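# Place an amber bottle upright under the capping head

## Task

Lift one amber bottle from the bench and set it upright on the pale riser that sits on the capping machine's platform, directly beneath the capping head, while every other bottle stays standing.

## Robot and tools

Robot: two Piper-type six-joint arms, left_arm (base near scene y = +0.299 m) and right_arm (base near y = -0.288 m), each with a parallel two-finger gripper and a wrist camera. Fixed cameras: cam_head_left, cam_head_right, cam_high, cam_low (504x504); wrist cameras: cam_left_wrist, cam_right_wrist (672x504).

Frames: the scene frame has its origin at table-top height midway between the nominal bases, +z up, +x out over the table, and the left arm on the +y side (camera image sides do not match arm names). Table and fixed cameras use the scene frame. Every hand pose, target and wrist-camera pose of an arm is in that arm's own base frame; the calibrated base poses are left (-0.036, +0.299, 0) with quat_wxyz (1, 0, 0, -0.017) and right (-0.022, -0.288, 0) with quat_wxyz (1, 0, 0, +0.020), both with +z up. Reported hand positions may be a few centimetres off, worse at long reach. The gripper's fingers point along its +z axis and close along its y axis; end_effector_position is the point between the pads, roughly 5 mm short of the fingertips.

The 16-number row: used by both execute_actions and move. It is a single flat list covering both arms: left_arm first as x, y, z, qw, qx, qy, qz, opening, then right_arm the same eight. x, y, z are an absolute goal position in metres and the quaternion an absolute goal orientation (w first), both in that arm's base frame, so this is a pose, not an offset. Opening runs from -1 (closed) to +1 (fully open, 0.070 m). Closing fully takes about 1 s. An arm meant to stay put should be sent the identical pose and opening from the last result each time; to keep an orientation, repeat the same quaternion rather than copying a drifted reading. Resending a gripper's current command leaves it unchanged; a 0 is a real half-open command.

execute_actions(actions, cameras): actions is a list of up to 15 actions; each action is a list of up to 15 rows, one row per 1/30 s step, and a short table repeats its final row to fill 15 steps. Each target must lie within 0.6 m of the gripper's current position along each gripper axis, or the action is rejected for both arms. An empty list just reports state and images. cameras: list of names, ["all"], or [] for none.

move(target, speed, blend, opening_speed, blocking, cameras): drives each gripper in a straight line from its Hand target to the row's absolute pose. target is one row or a list of up to 15 rows (waypoints) sharing a 10 s cap. speed in m/s, 0.002 to 2.2, default 0.25 (rotation up to twice that in rad/s), one value or one per waypoint. blend in metres rounds corners at intermediate waypoints. opening_speed (at least 0.2 per second on the -1..+1 scale) ramps the fingers. Opening changes at the first row are sent at once; at later rows they apply after arrival. blocking=false returns after about 0.5 s while the move continues; a new move replaces it. Paths ignore obstacles and the other arm; faster moves lag and overshoot more. Avoid paths passing near an arm's own base (shoulder posture can flip).

wait(seconds 0 to 10, cameras) lets time pass with commands held. stop(cameras) brakes a running move. zoom_image(camera, region [x0, y0, x1, y1] in pixels, at most 504x504) enlarges the latest image. read_manual(section "licences") returns licence text only. finished_scene(scene) ends the current scene (give its number); irreversible.

Result lines: end_effector_position and end_effector_quat_wxyz per arm (base frame); Hand target, where the controller is actually steering, possibly short of your command; Tool commands; grip_measured, the finger opening on the command scale (last Joint positions entry is opening in metres); joint torques (noisy, offset, not pure contact). A move adds a "move:" line: done, off_target, moving, held or fault, plus limits such as paced (pose clipped) or held (steps withheld). Neither done nor off_target means contact is absent. MOTOR HOT, OVER-TEMPERATURE FAULT and TORQUE FAULT lines warn of stops.

Control notes: orientation commands are clipped to 32 degrees from the measured one each step; each joint is limited to 3 rad/s. To grip, command an opening about 0.05 under grip_measured at first contact; smaller margins grip lighter. Force is about 20 N per pad.

Avoid: dropping the bottle or releasing it while it moves; knocking over other bottles; anything leaving the table; fast or deep contacts; arms hitting or squeezing each other (a gripper closing on the other arm's fingers counts); contact torque over joint limits (waist, shoulder, elbow 21.3 N m; wrist joints 7.44 N m, motors only about 4 N m), which stops the arm for 10 s; holding loads or stretched poses for long, which heats motors and can drop the arm. Occasional brief pushes may nudge loose objects. Place the bottle upright on the riser, open, and withdraw gently so it stays put.

Each tool is called after "Call:" as a command line: name --argument value for each argument, lists and objects as JSON in quotes; but a table of rows of numbers goes row by row, as --pt "numbers of a row", without its own name.

## Session

Call:
execute_actions --actions '[]'

Scene clock: 0.00 s.
left_arm: end_effector_position=(+0.2484, +0.0866, +0.1761) grip_measured=+0.99 end_effector_quat_wxyz=(+0.315, -0.260, +0.896, +0.177) | right_arm: end_effector_position=(+0.0676, +0.3553, +0.1927) grip_measured=+0.99 end_effector_quat_wxyz=(-0.339, +0.721, -0.591, -0.121)
Joint positions: left_arm=[-0.138 1.07 -0.698 0.736 0.936 -1.047 0.07] | right_arm=[1.49 1.325 -0.953 -0.32 0.59 -0.075 0.07]
Joint torques (N m): no reading
Hand target: left_arm +0.2484, +0.0866, +0.1761; +0.315, -0.260, +0.896, +0.177 | right_arm +0.0676, +0.3553, +0.1927; -0.339, +0.721, -0.591, -0.121
Tool commands: left_gripper/opening=+1.0 right_gripper/opening=+1.0

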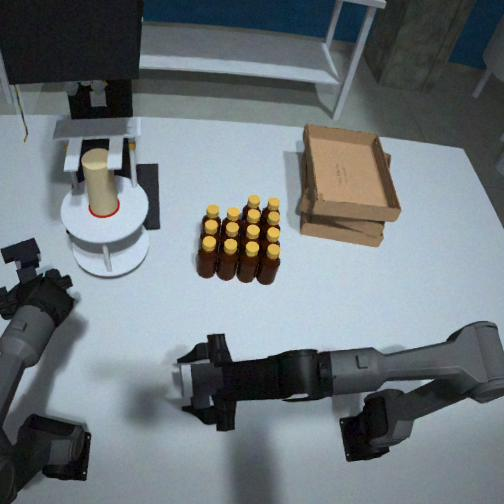

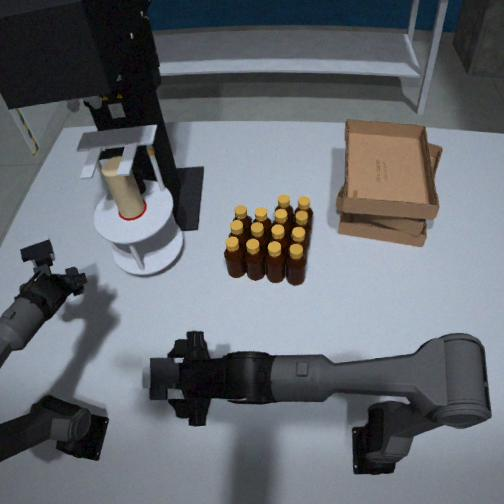

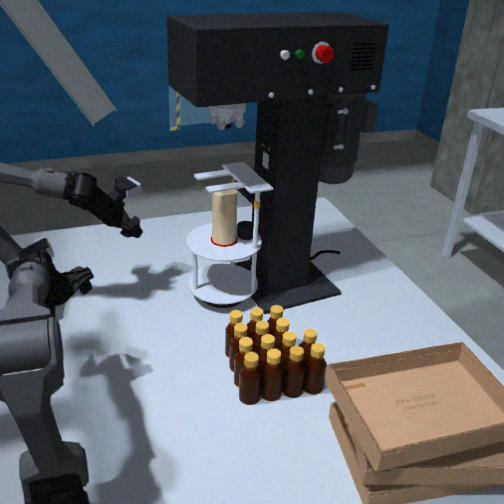

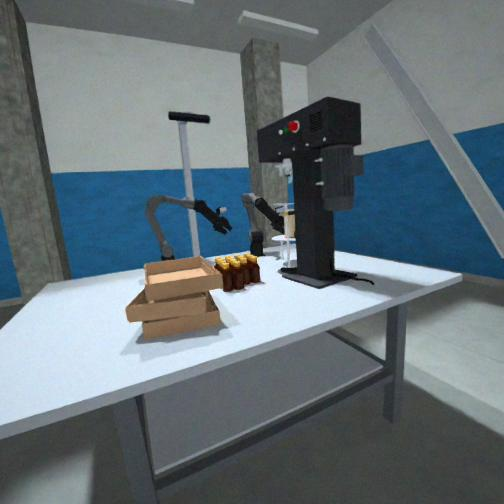

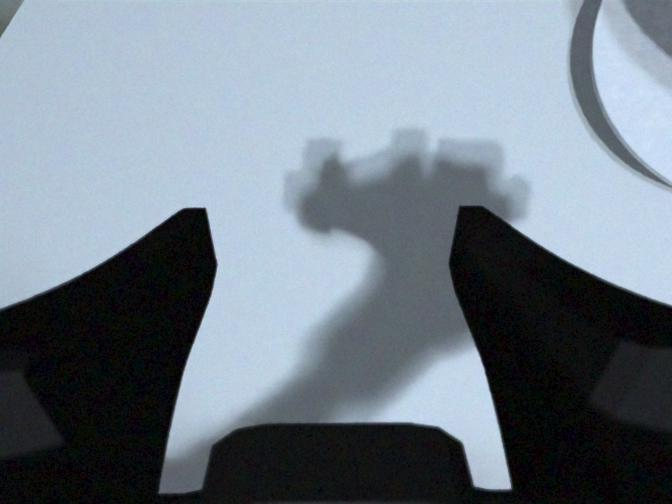

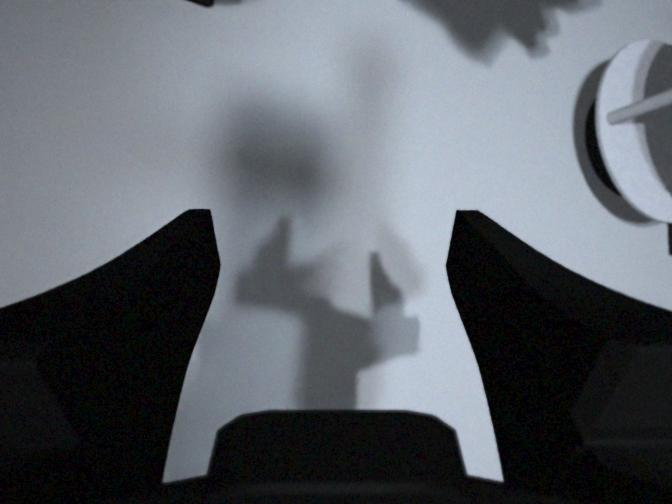

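Call:
zoom_image --camera "cam_high" --region '[150, 90, 350, 310]'

Call:
zoom_image --camera "cam_head_right" --region '[60, 80, 220, 290]'

Call:
zoom_image --camera "cam_head_left" --region '[30, 60, 300, 300]'

Call:
zoom_image --camera "cam_low" --region '[120, 90, 380, 350]'

Call:
zoom_image --camera "cam_high" --region '[200, 280, 360, 420]'

Scaled by 2.291.

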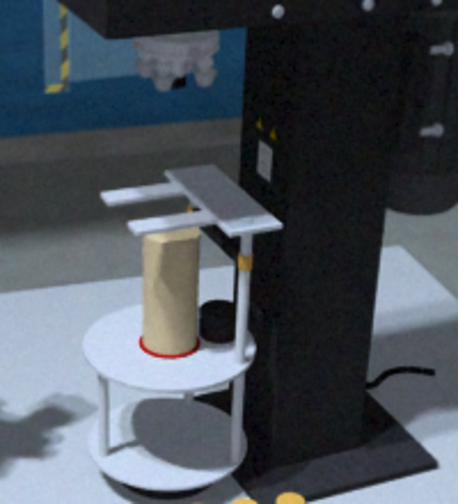

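Scaled by 2.400.

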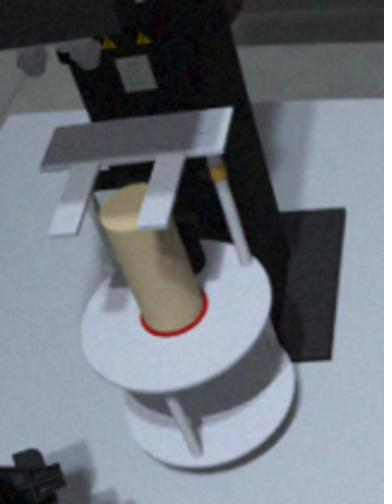

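Scaled by 1.867.

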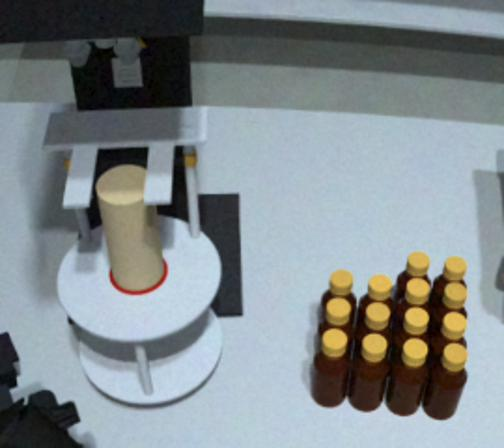

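Scaled by 1.938.

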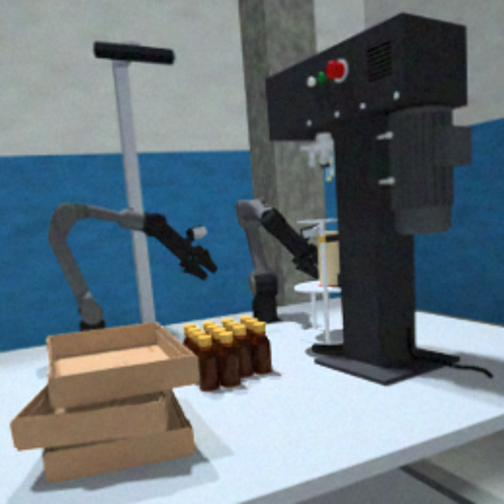

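Scaled by 3.150.

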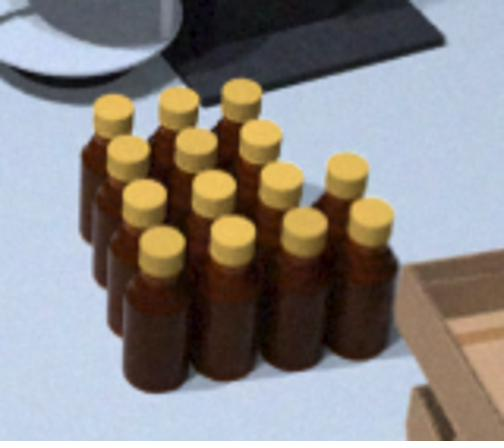

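Call:
move --pt "0.2484 0.0866 0.1761 0.315 -0.260 0.896 0.177 1 0.22 0.1 0.2 0.333 0 0.943 0 1" --pt "0.262 -0.16 0.2 0.5335 0.3002 0.7619 -0.2102 1 0.2 -0.15 0.2 0.317 0.298 0.895 -0.105 1" --cameras '["all"]' --blend 0.05 --speed 0.3

Scene clock: 107.93 s.
left_arm: end_effector_position=(+0.2620, -0.1600, +0.1999) grip_measured=+0.99 end_effector_quat_wxyz=(+0.534, +0.300, +0.762, -0.210) | right_arm: end_effector_position=(+0.2000, -0.1500, +0.1997) grip_measured=+0.99 end_effector_quat_wxyz=(+0.316, +0.298, +0.895, -0.105)
Joint positions: left_arm=[-0.162 1.013 -0.399 1.386 -0.56 -1.13 0.07] | right_arm=[-0.647 0.918 -0.749 0.005 0.81 -0.006 0.07]
Joint torques (N m): left_arm=[-0.26 -2 -7.19 -0.57 -0.37 0.05] | right_arm=[1.07 -1.16 -4.45 -0.12 -0.75 0.02]
Hand target: left_arm +0.2620, -0.1600, +0.2000; +0.534, +0.300, +0.762, -0.210 | right_arm +0.2000, -0.1500, +0.2000; +0.317, +0.298, +0.894, -0.105
Off the commanded pose: left_arm 0.000 m, 0 deg | right_arm 0.000 m, 0 deg.
move: done

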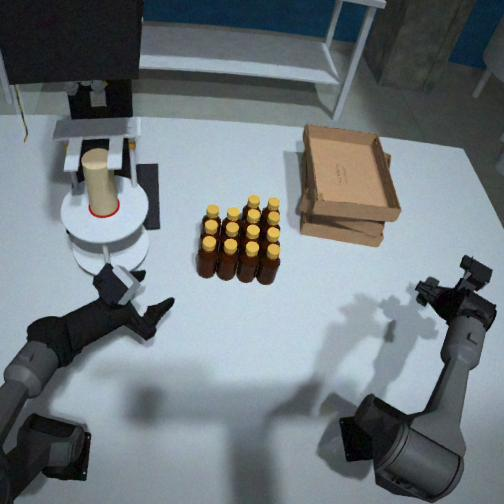

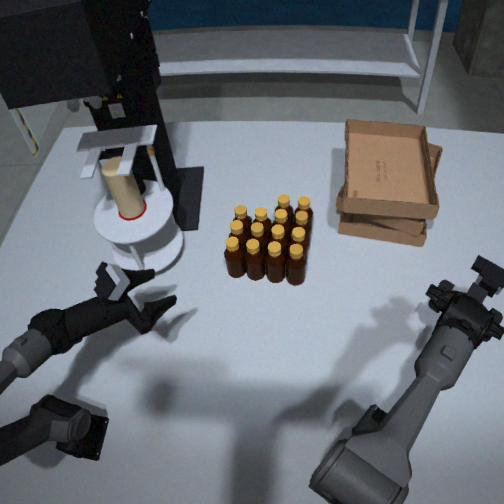

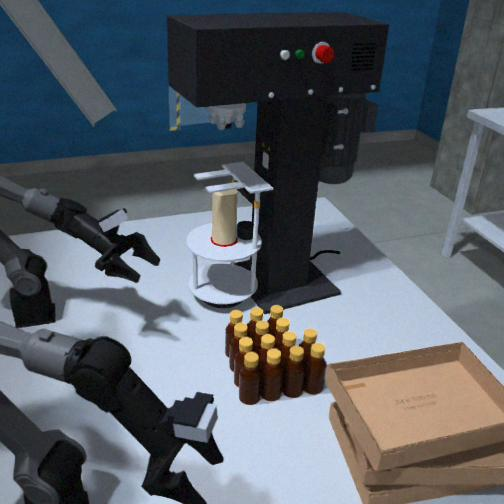

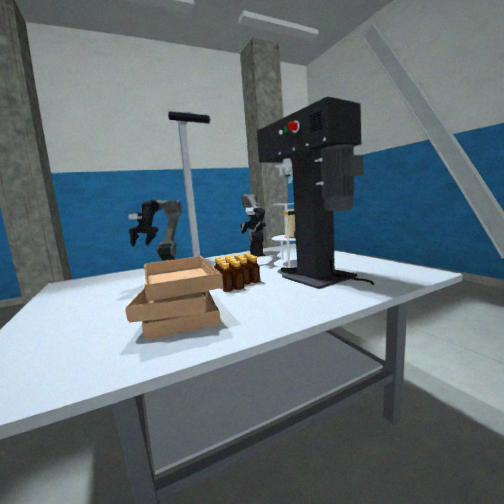

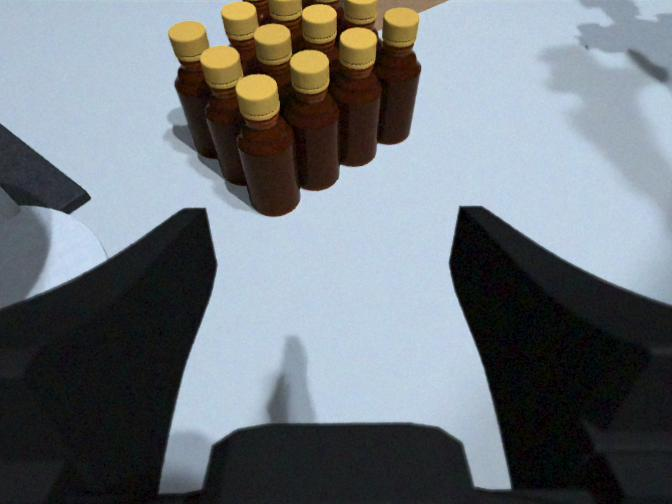

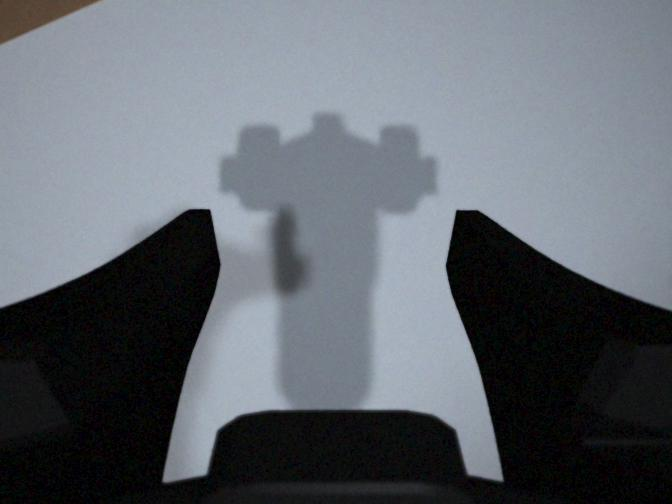

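Call:
move --target '[0.28,-0.05,0.33,0.7071,0,0.7071,0,1,0.2,-0.15,0.2,0.317,0.298,0.895,-0.105,1]' --cameras '["all"]' --speed 0.3

Scene clock: 135.63 s.
left_arm: end_effector_position=(+0.2799, -0.0501, +0.3304) grip_measured=+0.99 end_effector_quat_wxyz=(+0.706, +0.000, +0.708, +0.000) | right_arm: end_effector_position=(+0.2000, -0.1500, +0.1997) grip_measured=+0.99 end_effector_quat_wxyz=(+0.316, +0.298, +0.895, -0.105)
Joint positions: left_arm=[-0.714 0.777 -0.533 1.744 0.728 -1.803 0.07] | right_arm=[-0.647 0.918 -0.749 0.005 0.81 -0.006 0.07]
Joint torques (N m): left_arm=[-0.48 -1.09 -6.73 0.27 0.09 -0.05] | right_arm=[1.07 -1.66 -4.3 -0.1 -0.89 -0.05]
Hand target: left_arm +0.2799, -0.0500, +0.3301; +0.706, +0.000, +0.709, +0.000 | right_arm +0.2000, -0.1500, +0.2000; +0.317, +0.298, +0.894, -0.105
Off the commanded pose: left_arm 0.000 m, 0 deg | right_arm 0.000 m, 0 deg.
joint read past its limit (left arm) — joint 4 (forearm roll), upper limit.
joint sent to its limit (left arm) — joint 4 (forearm roll), upper limit. The joint targets still meet the commanded pose.
move: done

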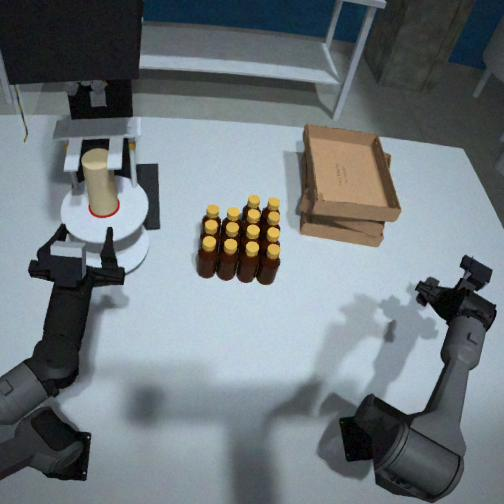

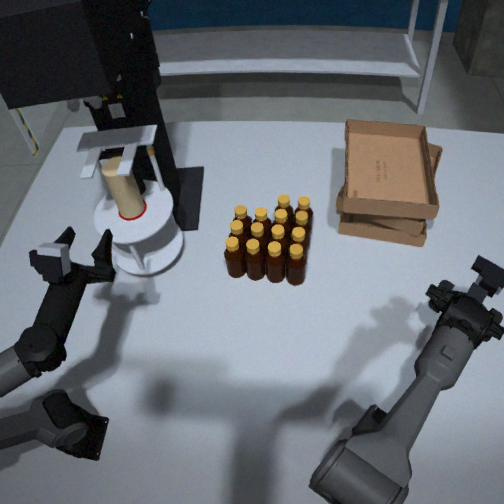

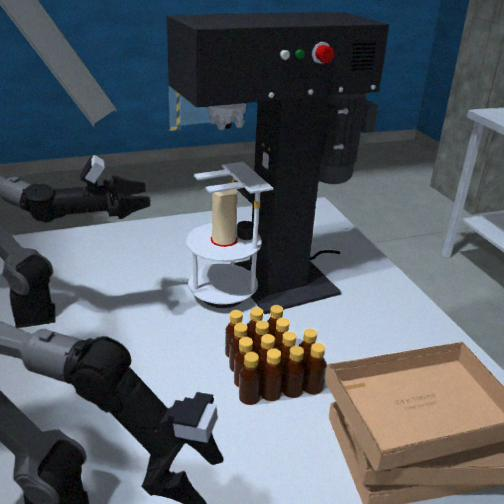

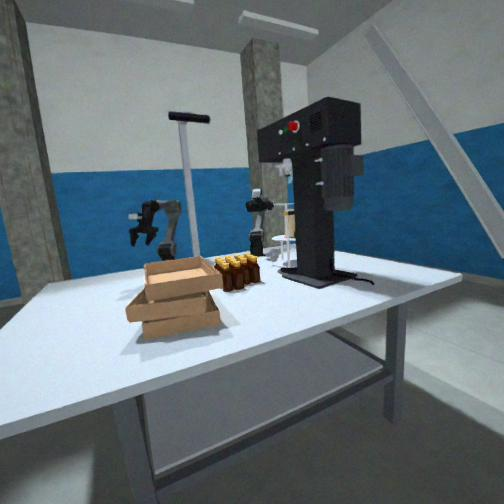

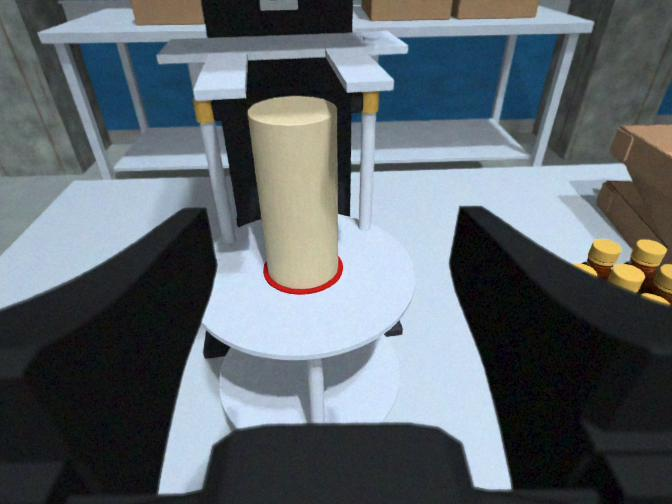

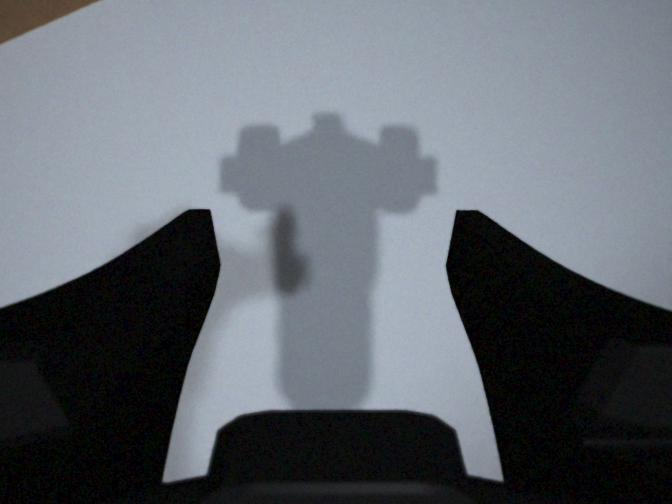

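Call:
move --target '[0.28,0.01,0.41,0.7071,0,0.7071,0,1,0.2,-0.15,0.2,0.317,0.298,0.895,-0.105,1]' --cameras '["cam_left_wrist","cam_high"]' --speed 0.3

Scene clock: 146.23 s.
left_arm: end_effector_position=(+0.2800, +0.0095, +0.4096) grip_measured=+0.99 end_effector_quat_wxyz=(+0.712, -0.021, +0.702, +0.019) | right_arm: end_effector_position=(+0.2000, -0.1500, +0.1997) grip_measured=+0.99 end_effector_quat_wxyz=(+0.316, +0.298, +0.895, -0.105)
Joint positions: left_arm=[-0.053 0.732 -0.823 0.595 0.196 -0.586 0.07] | right_arm=[-0.647 0.918 -0.749 0.005 0.81 -0.006 0.07]
Joint torques (N m): left_arm=[-0.07 -0.26 -8.41 0.04 -0.92 -0.08] | right_arm=[0.73 -1.09 -4.72 0.03 -0.97 -0.05]
Hand target: left_arm +0.2800, +0.0095, +0.4100; +0.712, -0.021, +0.701, +0.019 | right_arm +0.2000, -0.1500, +0.2000; +0.317, +0.298, +0.894, -0.105
Off the commanded pose: left_arm 0.001 m, 3 deg | right_arm 0.000 m, 0 deg.
move: off_target (left_arm)
Images, in order (width x height): cam_high 504x504, cam_left_wrist 672x504.

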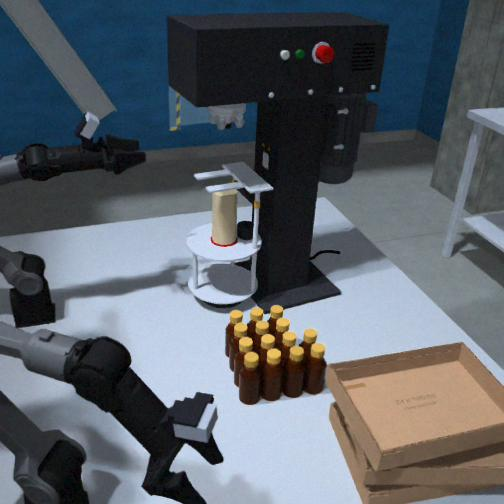

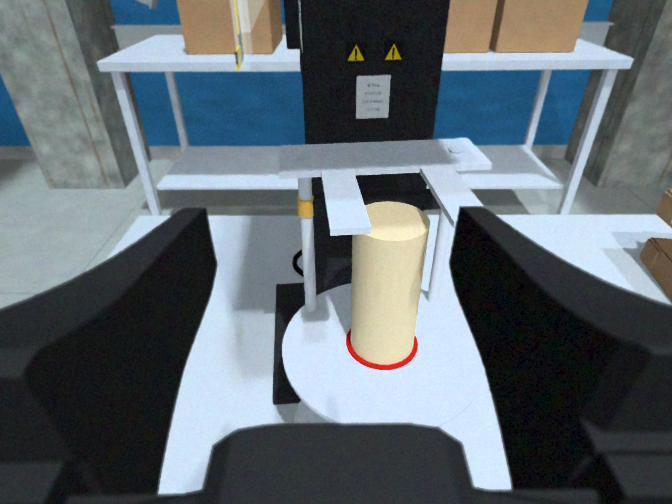

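Call:
move --pt "0.262 -0.14 0.25 0.5551 0.3258 0.7234 -0.25 1 0.2 -0.15 0.2 0.317 0.298 0.895 -0.105 1" --pt "0.355 -0.157 0.10 0.5551 0.3258 0.7234 -0.25 1 0.2 -0.15 0.2 0.317 0.298 0.895 -0.105 1" --cameras '["all"]' --blend 0.05 --speed 0.3

Scene clock: 224.57 s.
left_arm: end_effector_position=(+0.3552, -0.1569, +0.1000) grip_measured=+0.99 end_effector_quat_wxyz=(+0.555, +0.326, +0.723, -0.250) | right_arm: end_effector_position=(+0.2000, -0.1500, +0.1997) grip_measured=+0.99 end_effector_quat_wxyz=(+0.316, +0.298, +0.895, -0.105)
Joint positions: left_arm=[0.016 1.826 -0.509 0.967 -1.1 -0.288 0.07] | right_arm=[-0.647 0.918 -0.749 0.005 0.81 -0.006 0.07]
Joint torques (N m): left_arm=[-0.57 -6.2 -3.35 -0.43 -0.88 0.04] | right_arm=[0.91 -1.53 -4.51 -0.02 -1 -0.1]
Hand target: left_arm +0.3550, -0.1570, +0.1000; +0.555, +0.326, +0.723, -0.250 | right_arm +0.2000, -0.1500, +0.2000; +0.317, +0.298, +0.894, -0.105
Off the commanded pose: left_arm 0.000 m, 0 deg | right_arm 0.000 m, 0 deg.
move: done

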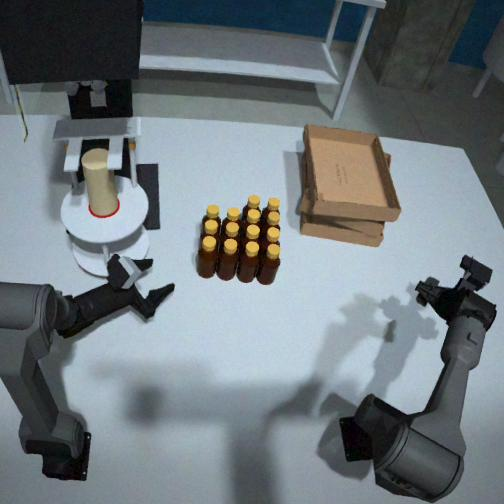

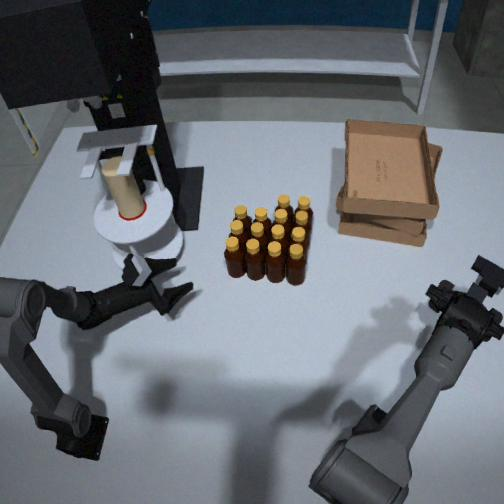

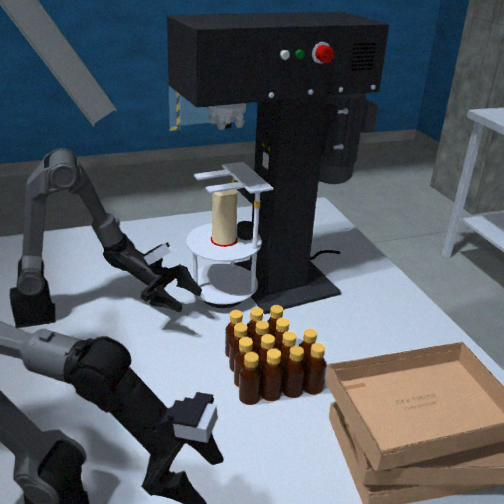

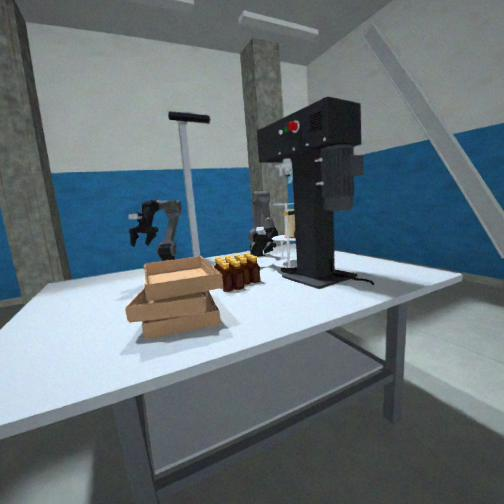

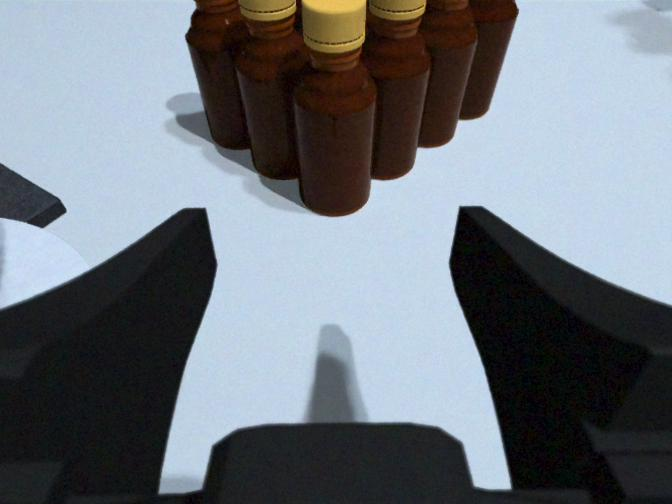

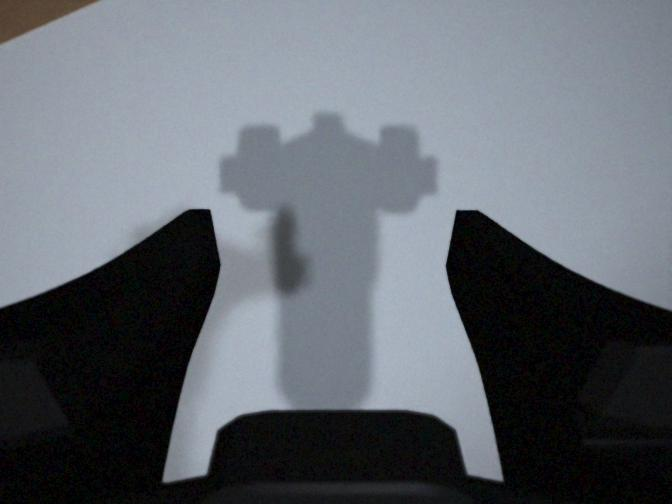

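Call:
move --pt "0.355 -0.157 0.066 0.5551 0.3258 0.7234 -0.25 1 0.2 -0.15 0.2 0.317 0.298 0.895 -0.105 1" --pt "0.4279 -0.2393 0.066 0.5551 0.3258 0.7234 -0.25 1 0.2 -0.15 0.2 0.317 0.298 0.895 -0.105 1" --cameras '["all"]' --blend 0.01 --speed 0.12

Scene clock: 238.10 s.
left_arm: end_effector_position=(+0.4280, -0.2397, +0.0659) grip_measured=+0.99 end_effector_quat_wxyz=(+0.555, +0.326, +0.723, -0.250) | right_arm: end_effector_position=(+0.2000, -0.1500, +0.1997) grip_measured=+0.99 end_effector_quat_wxyz=(+0.316, +0.298, +0.895, -0.105)
Joint positions: left_arm=[-0.27 2.11 -0.856 0.686 -0.981 -0.26 0.07] | right_arm=[-0.647 0.918 -0.749 0.005 0.81 -0.006 0.07]
Joint torques (N m): left_arm=[0.34 -8.36 -3.36 -0.19 -1.04 0.05] | right_arm=[0.44 -1.15 -4.31 -0.07 -1.04 -0.11]
Hand target: left_arm +0.4279, -0.2393, +0.0660; +0.555, +0.326, +0.723, -0.250 | right_arm +0.2000, -0.1500, +0.2000; +0.317, +0.298, +0.894, -0.105
Off the commanded pose: left_arm 0.000 m, 0 deg | right_arm 0.000 m, 0 deg.
move: done

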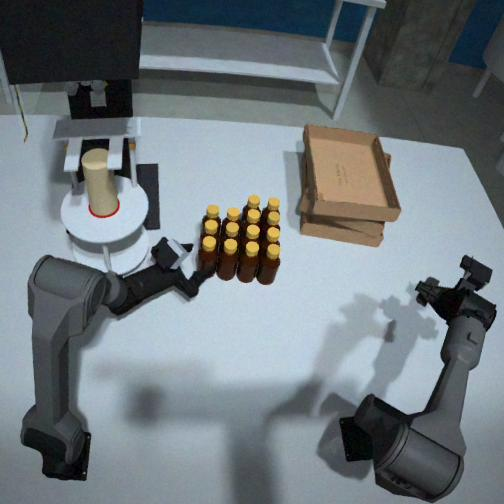

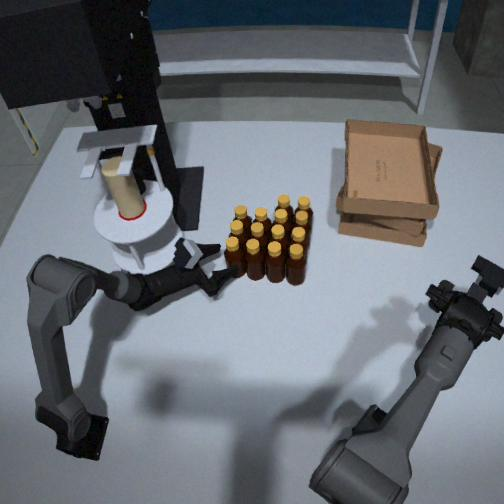

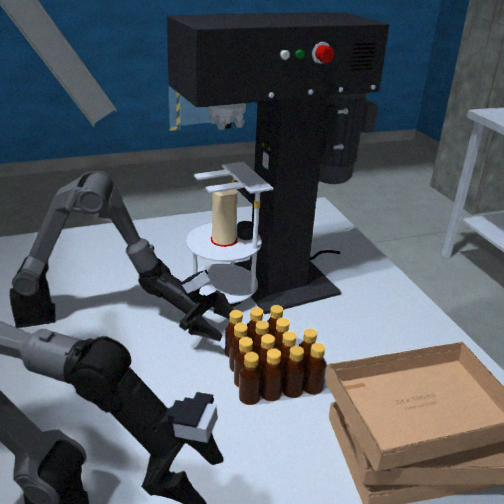

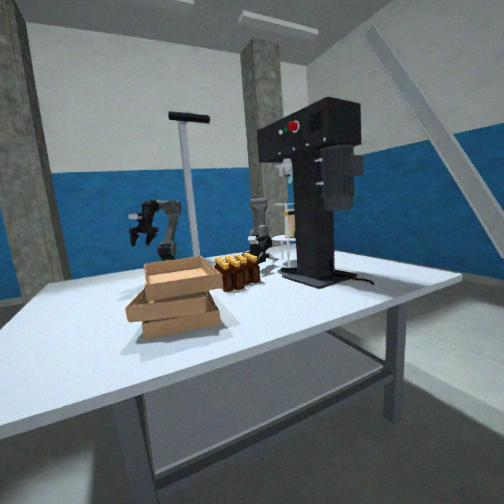

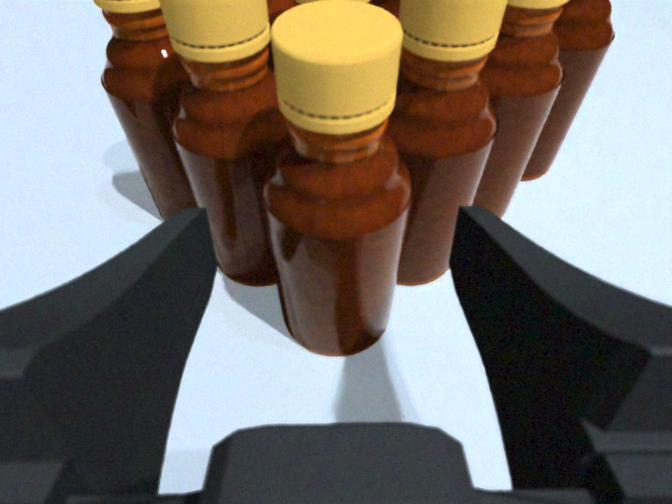

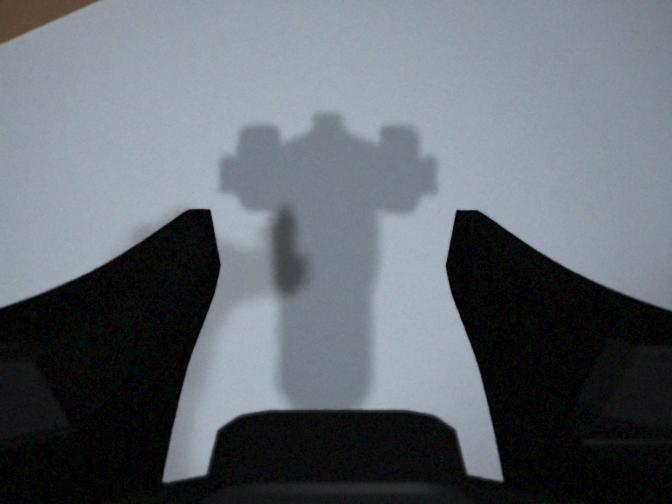

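Call:
move --target '[0.4409,-0.2543,0.066,0.5551,0.3258,0.7234,-0.25,1,0.2,-0.15,0.2,0.317,0.298,0.895,-0.105,1]' --cameras '["cam_left_wrist","cam_head_left"]' --speed 0.06

Call:
move --target '[0.4409,-0.2543,0.066,0.5551,0.3258,0.7234,-0.25,0.2,0.2,-0.15,0.2,0.317,0.298,0.895,-0.105,1]' --cameras '["cam_left_wrist","cam_head_left"]' --opening_speed 0.6

Scene clock: 248.83 s.
left_arm: end_effector_position=(+0.4411, -0.2545, +0.0662) grip_measured=+0.99 end_effector_quat_wxyz=(+0.555, +0.326, +0.723, -0.250) | right_arm: end_effector_position=(+0.2000, -0.1500, +0.1997) grip_measured=+0.99 end_effector_quat_wxyz=(+0.316, +0.298, +0.895, -0.105)
Joint positions: left_arm=[-0.305 2.141 -0.932 0.667 -0.937 -0.281 0.07] | right_arm=[-0.647 0.918 -0.749 0.005 0.81 -0.006 0.07]
Joint torques (N m): left_arm=[-0.92 -8.19 -3.88 -0.3 -0.96 0.01] | right_arm=[1.14 -0.98 -4.11 -0.04 -0.99 -0.11]
Hand target: left_arm +0.4409, -0.2543, +0.0660; +0.555, +0.326, +0.723, -0.250 | right_arm +0.2000, -0.1500, +0.2000; +0.317, +0.298, +0.894, -0.105
Off the commanded pose: left_arm 0.000 m, 0 deg | right_arm 0.000 m, 0 deg.
move: done
Images, in order (width x height): cam_head_left 504x504, cam_left_wrist 672x504.

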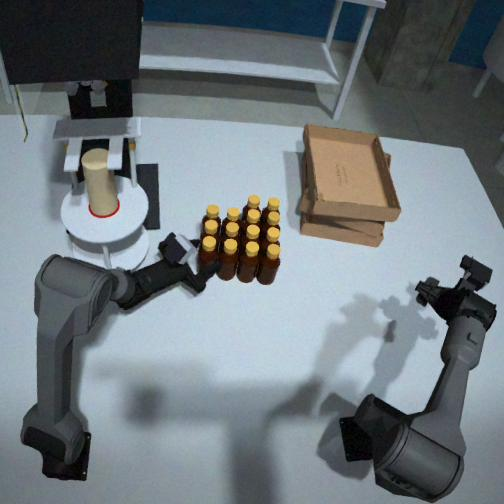

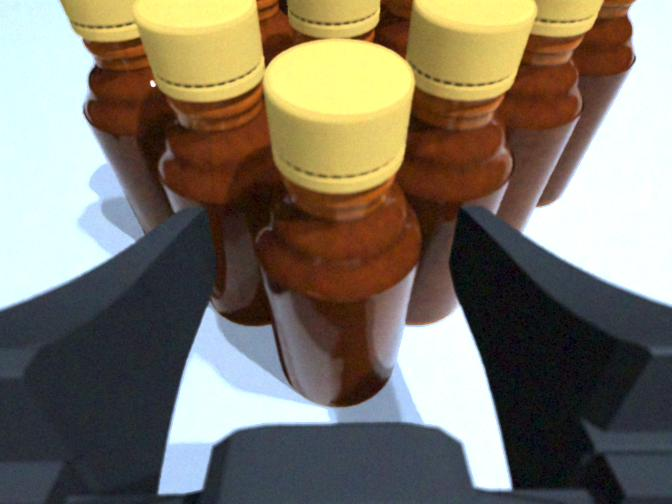

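Scene clock: 250.37 s.
left_arm: end_effector_position=(+0.4409, -0.2545, +0.0661) grip_measured=+0.30 end_effector_quat_wxyz=(+0.555, +0.326, +0.723, -0.250) | right_arm: end_effector_position=(+0.2000, -0.1500, +0.1997) grip_measured=+0.99 end_effector_quat_wxyz=(+0.316, +0.298, +0.895, -0.105)
Joint positions: left_arm=[-0.305 2.141 -0.931 0.667 -0.938 -0.281 0.045] | right_arm=[-0.647 0.918 -0.749 0.005 0.81 -0.006 0.07]
Joint torques (N m): left_arm=[0.34 -9.02 -4.43 -0.58 -0.64 0.01] | right_arm=[0.86 -1.31 -5.02 -0.08 -0.93 -0.13]
Hand target: left_arm +0.4409, -0.2543, +0.0660; +0.555, +0.326, +0.723, -0.250 | right_arm +0.2000, -0.1500, +0.2000; +0.317, +0.298, +0.894, -0.105
Off the commanded pose: left_arm 0.000 m, 0 deg | right_arm 0.000 m, 0 deg.
move: done
Images, in order (width x height): cam_head_left 504x504, cam_left_wrist 672x504.

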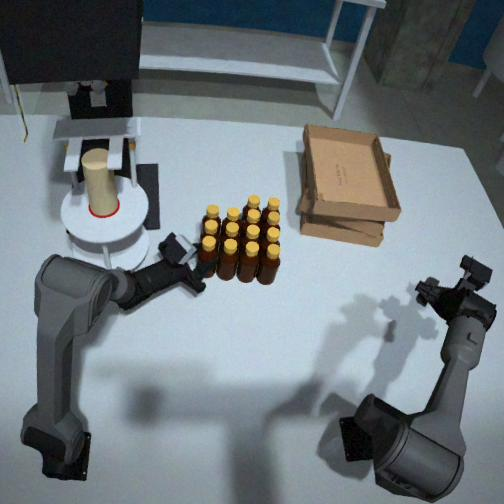

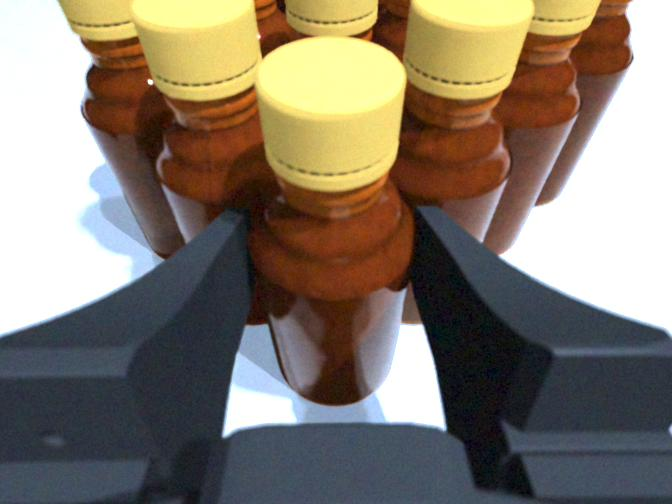

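Call:
move --target '[0.4409,-0.2543,0.26,0.5551,0.3258,0.7234,-0.25,0.22,0.2,-0.15,0.2,0.317,0.298,0.895,-0.105,1]' --cameras '["all"]' --speed 0.12

Scene clock: 259.77 s.
left_arm: end_effector_position=(+0.4403, -0.2547, +0.2604) grip_measured=+0.30 end_effector_quat_wxyz=(+0.555, +0.326, +0.723, -0.250) | right_arm: end_effector_position=(+0.2000, -0.1500, +0.1997) grip_measured=+0.99 end_effector_quat_wxyz=(+0.316, +0.298, +0.895, -0.105)
Joint positions: left_arm=[-0.305 1.699 -1.2 1.382 -0.533 -1.198 0.045] | right_arm=[-0.647 0.918 -0.749 0.005 0.81 -0.006 0.07]
Joint torques (N m): left_arm=[0.53 -8.04 -9.02 -0.78 -0.39 0.03] | right_arm=[0.49 -1.16 -4.6 -0.11 -0.97 -0.18]
Hand target: left_arm +0.4409, -0.2543, +0.2600; +0.555, +0.326, +0.723, -0.250 | right_arm +0.2000, -0.1500, +0.2000; +0.317, +0.298, +0.894, -0.105
Off the commanded pose: left_arm 0.001 m, 0 deg | right_arm 0.000 m, 0 deg.
move: done

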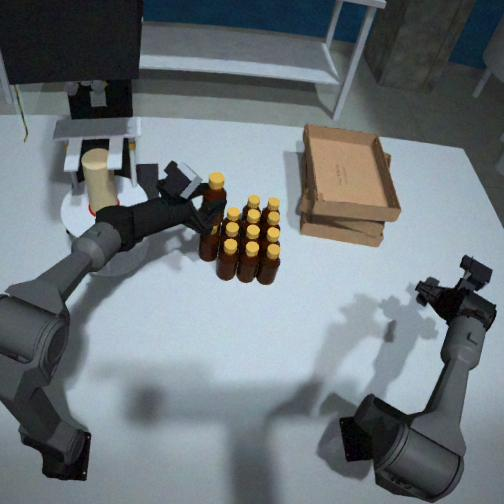

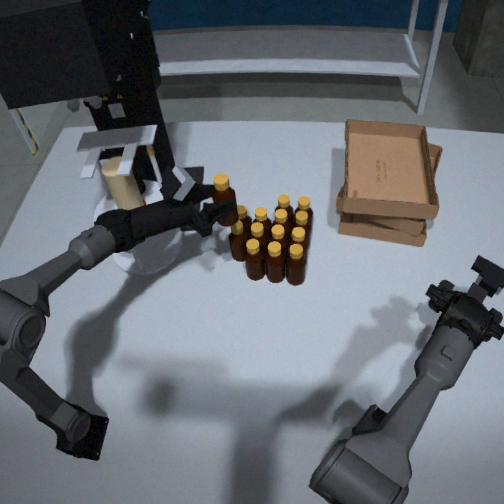

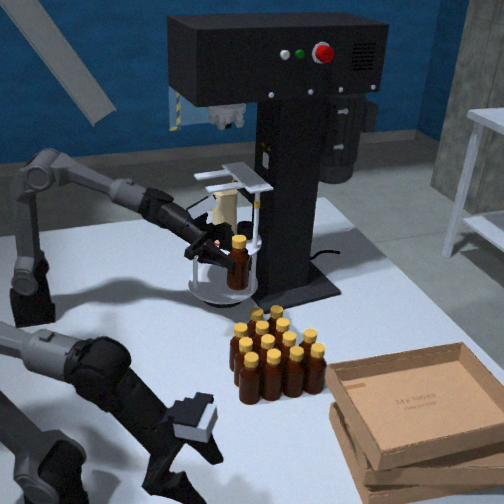

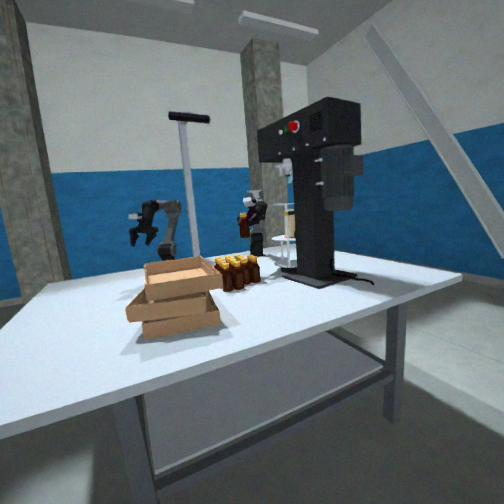

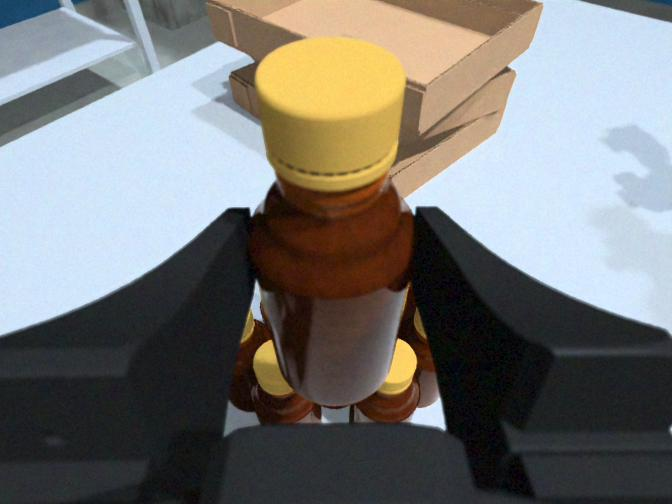

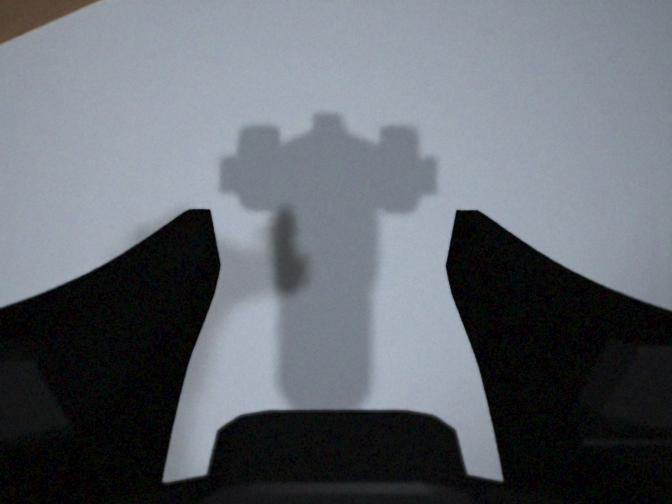

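Call:
move --pt "0.33 -0.15 0.36 0.5904 0.172 0.7694 -0.132 0.22 0.2 -0.15 0.2 0.317 0.298 0.895 -0.105 1" --pt "0.325 -0.045 0.39 0.6073 -0.0553 0.7915 0.0425 0.22 0.2 -0.15 0.2 0.317 0.298 0.895 -0.105 1" --cameras '["all"]' --blend 0.04 --speed 0.2

Scene clock: 275.57 s.
left_arm: end_effector_position=(+0.3249, -0.0446, +0.3903) grip_measured=+0.30 end_effector_quat_wxyz=(+0.608, -0.056, +0.791, +0.043) | right_arm: end_effector_position=(+0.2000, -0.1500, +0.1997) grip_measured=+0.99 end_effector_quat_wxyz=(+0.316, +0.298, +0.895, -0.105)
Joint positions: left_arm=[-0.585 1.043 -1.114 1.049 0.833 -1.089 0.045] | right_arm=[-0.647 0.918 -0.749 0.005 0.81 -0.006 0.07]
Joint torques (N m): left_arm=[-1.25 -2.94 -8.4 0.59 -0.81 0.08] | right_arm=[0.4 -1.07 -4.35 -0.14 -0.79 -0.2]
Hand target: left_arm +0.3250, -0.0450, +0.3900; +0.607, -0.055, +0.791, +0.042 | right_arm +0.2000, -0.1500, +0.2000; +0.317, +0.298, +0.894, -0.105
Off the commanded pose: left_arm 0.000 m, 0 deg | right_arm 0.000 m, 0 deg.
move: done

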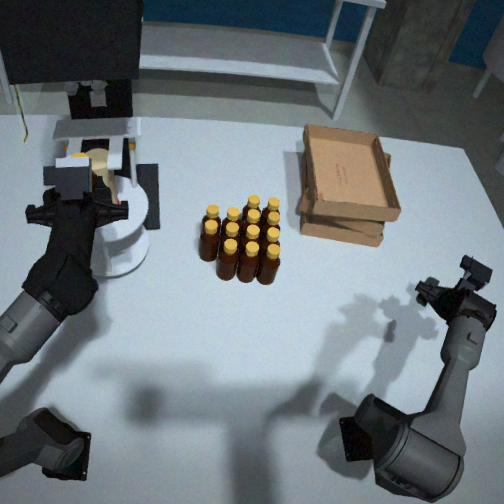

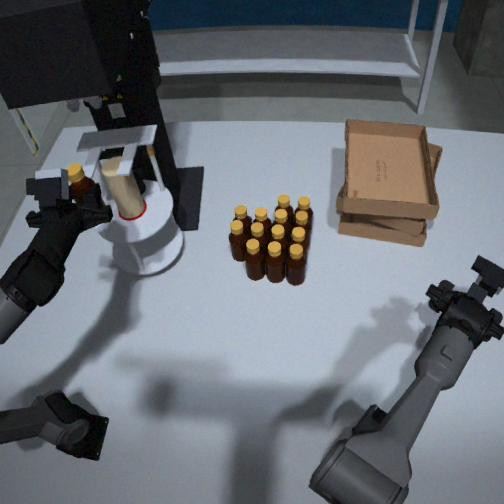

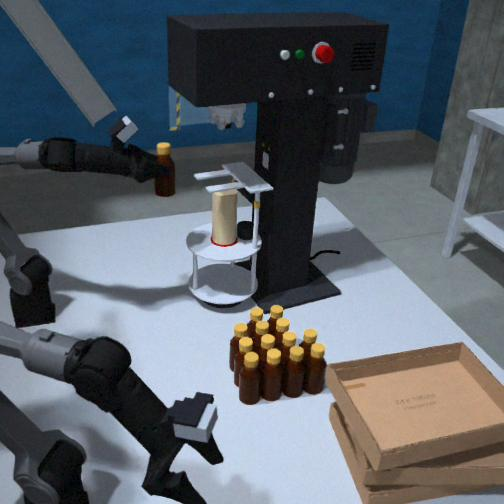

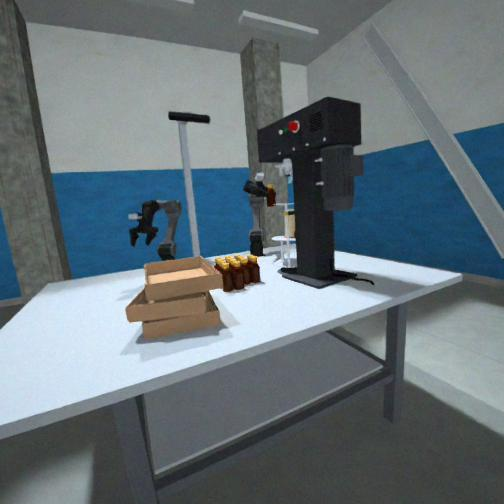

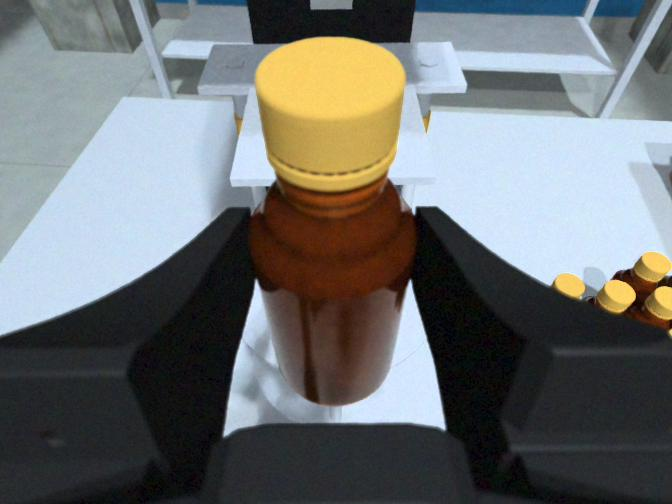

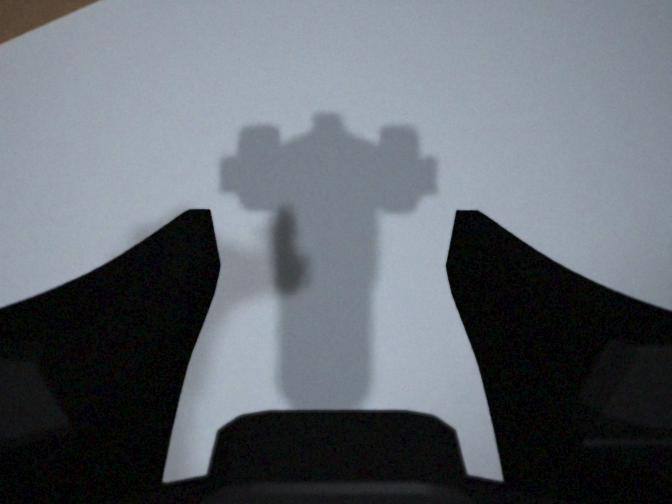

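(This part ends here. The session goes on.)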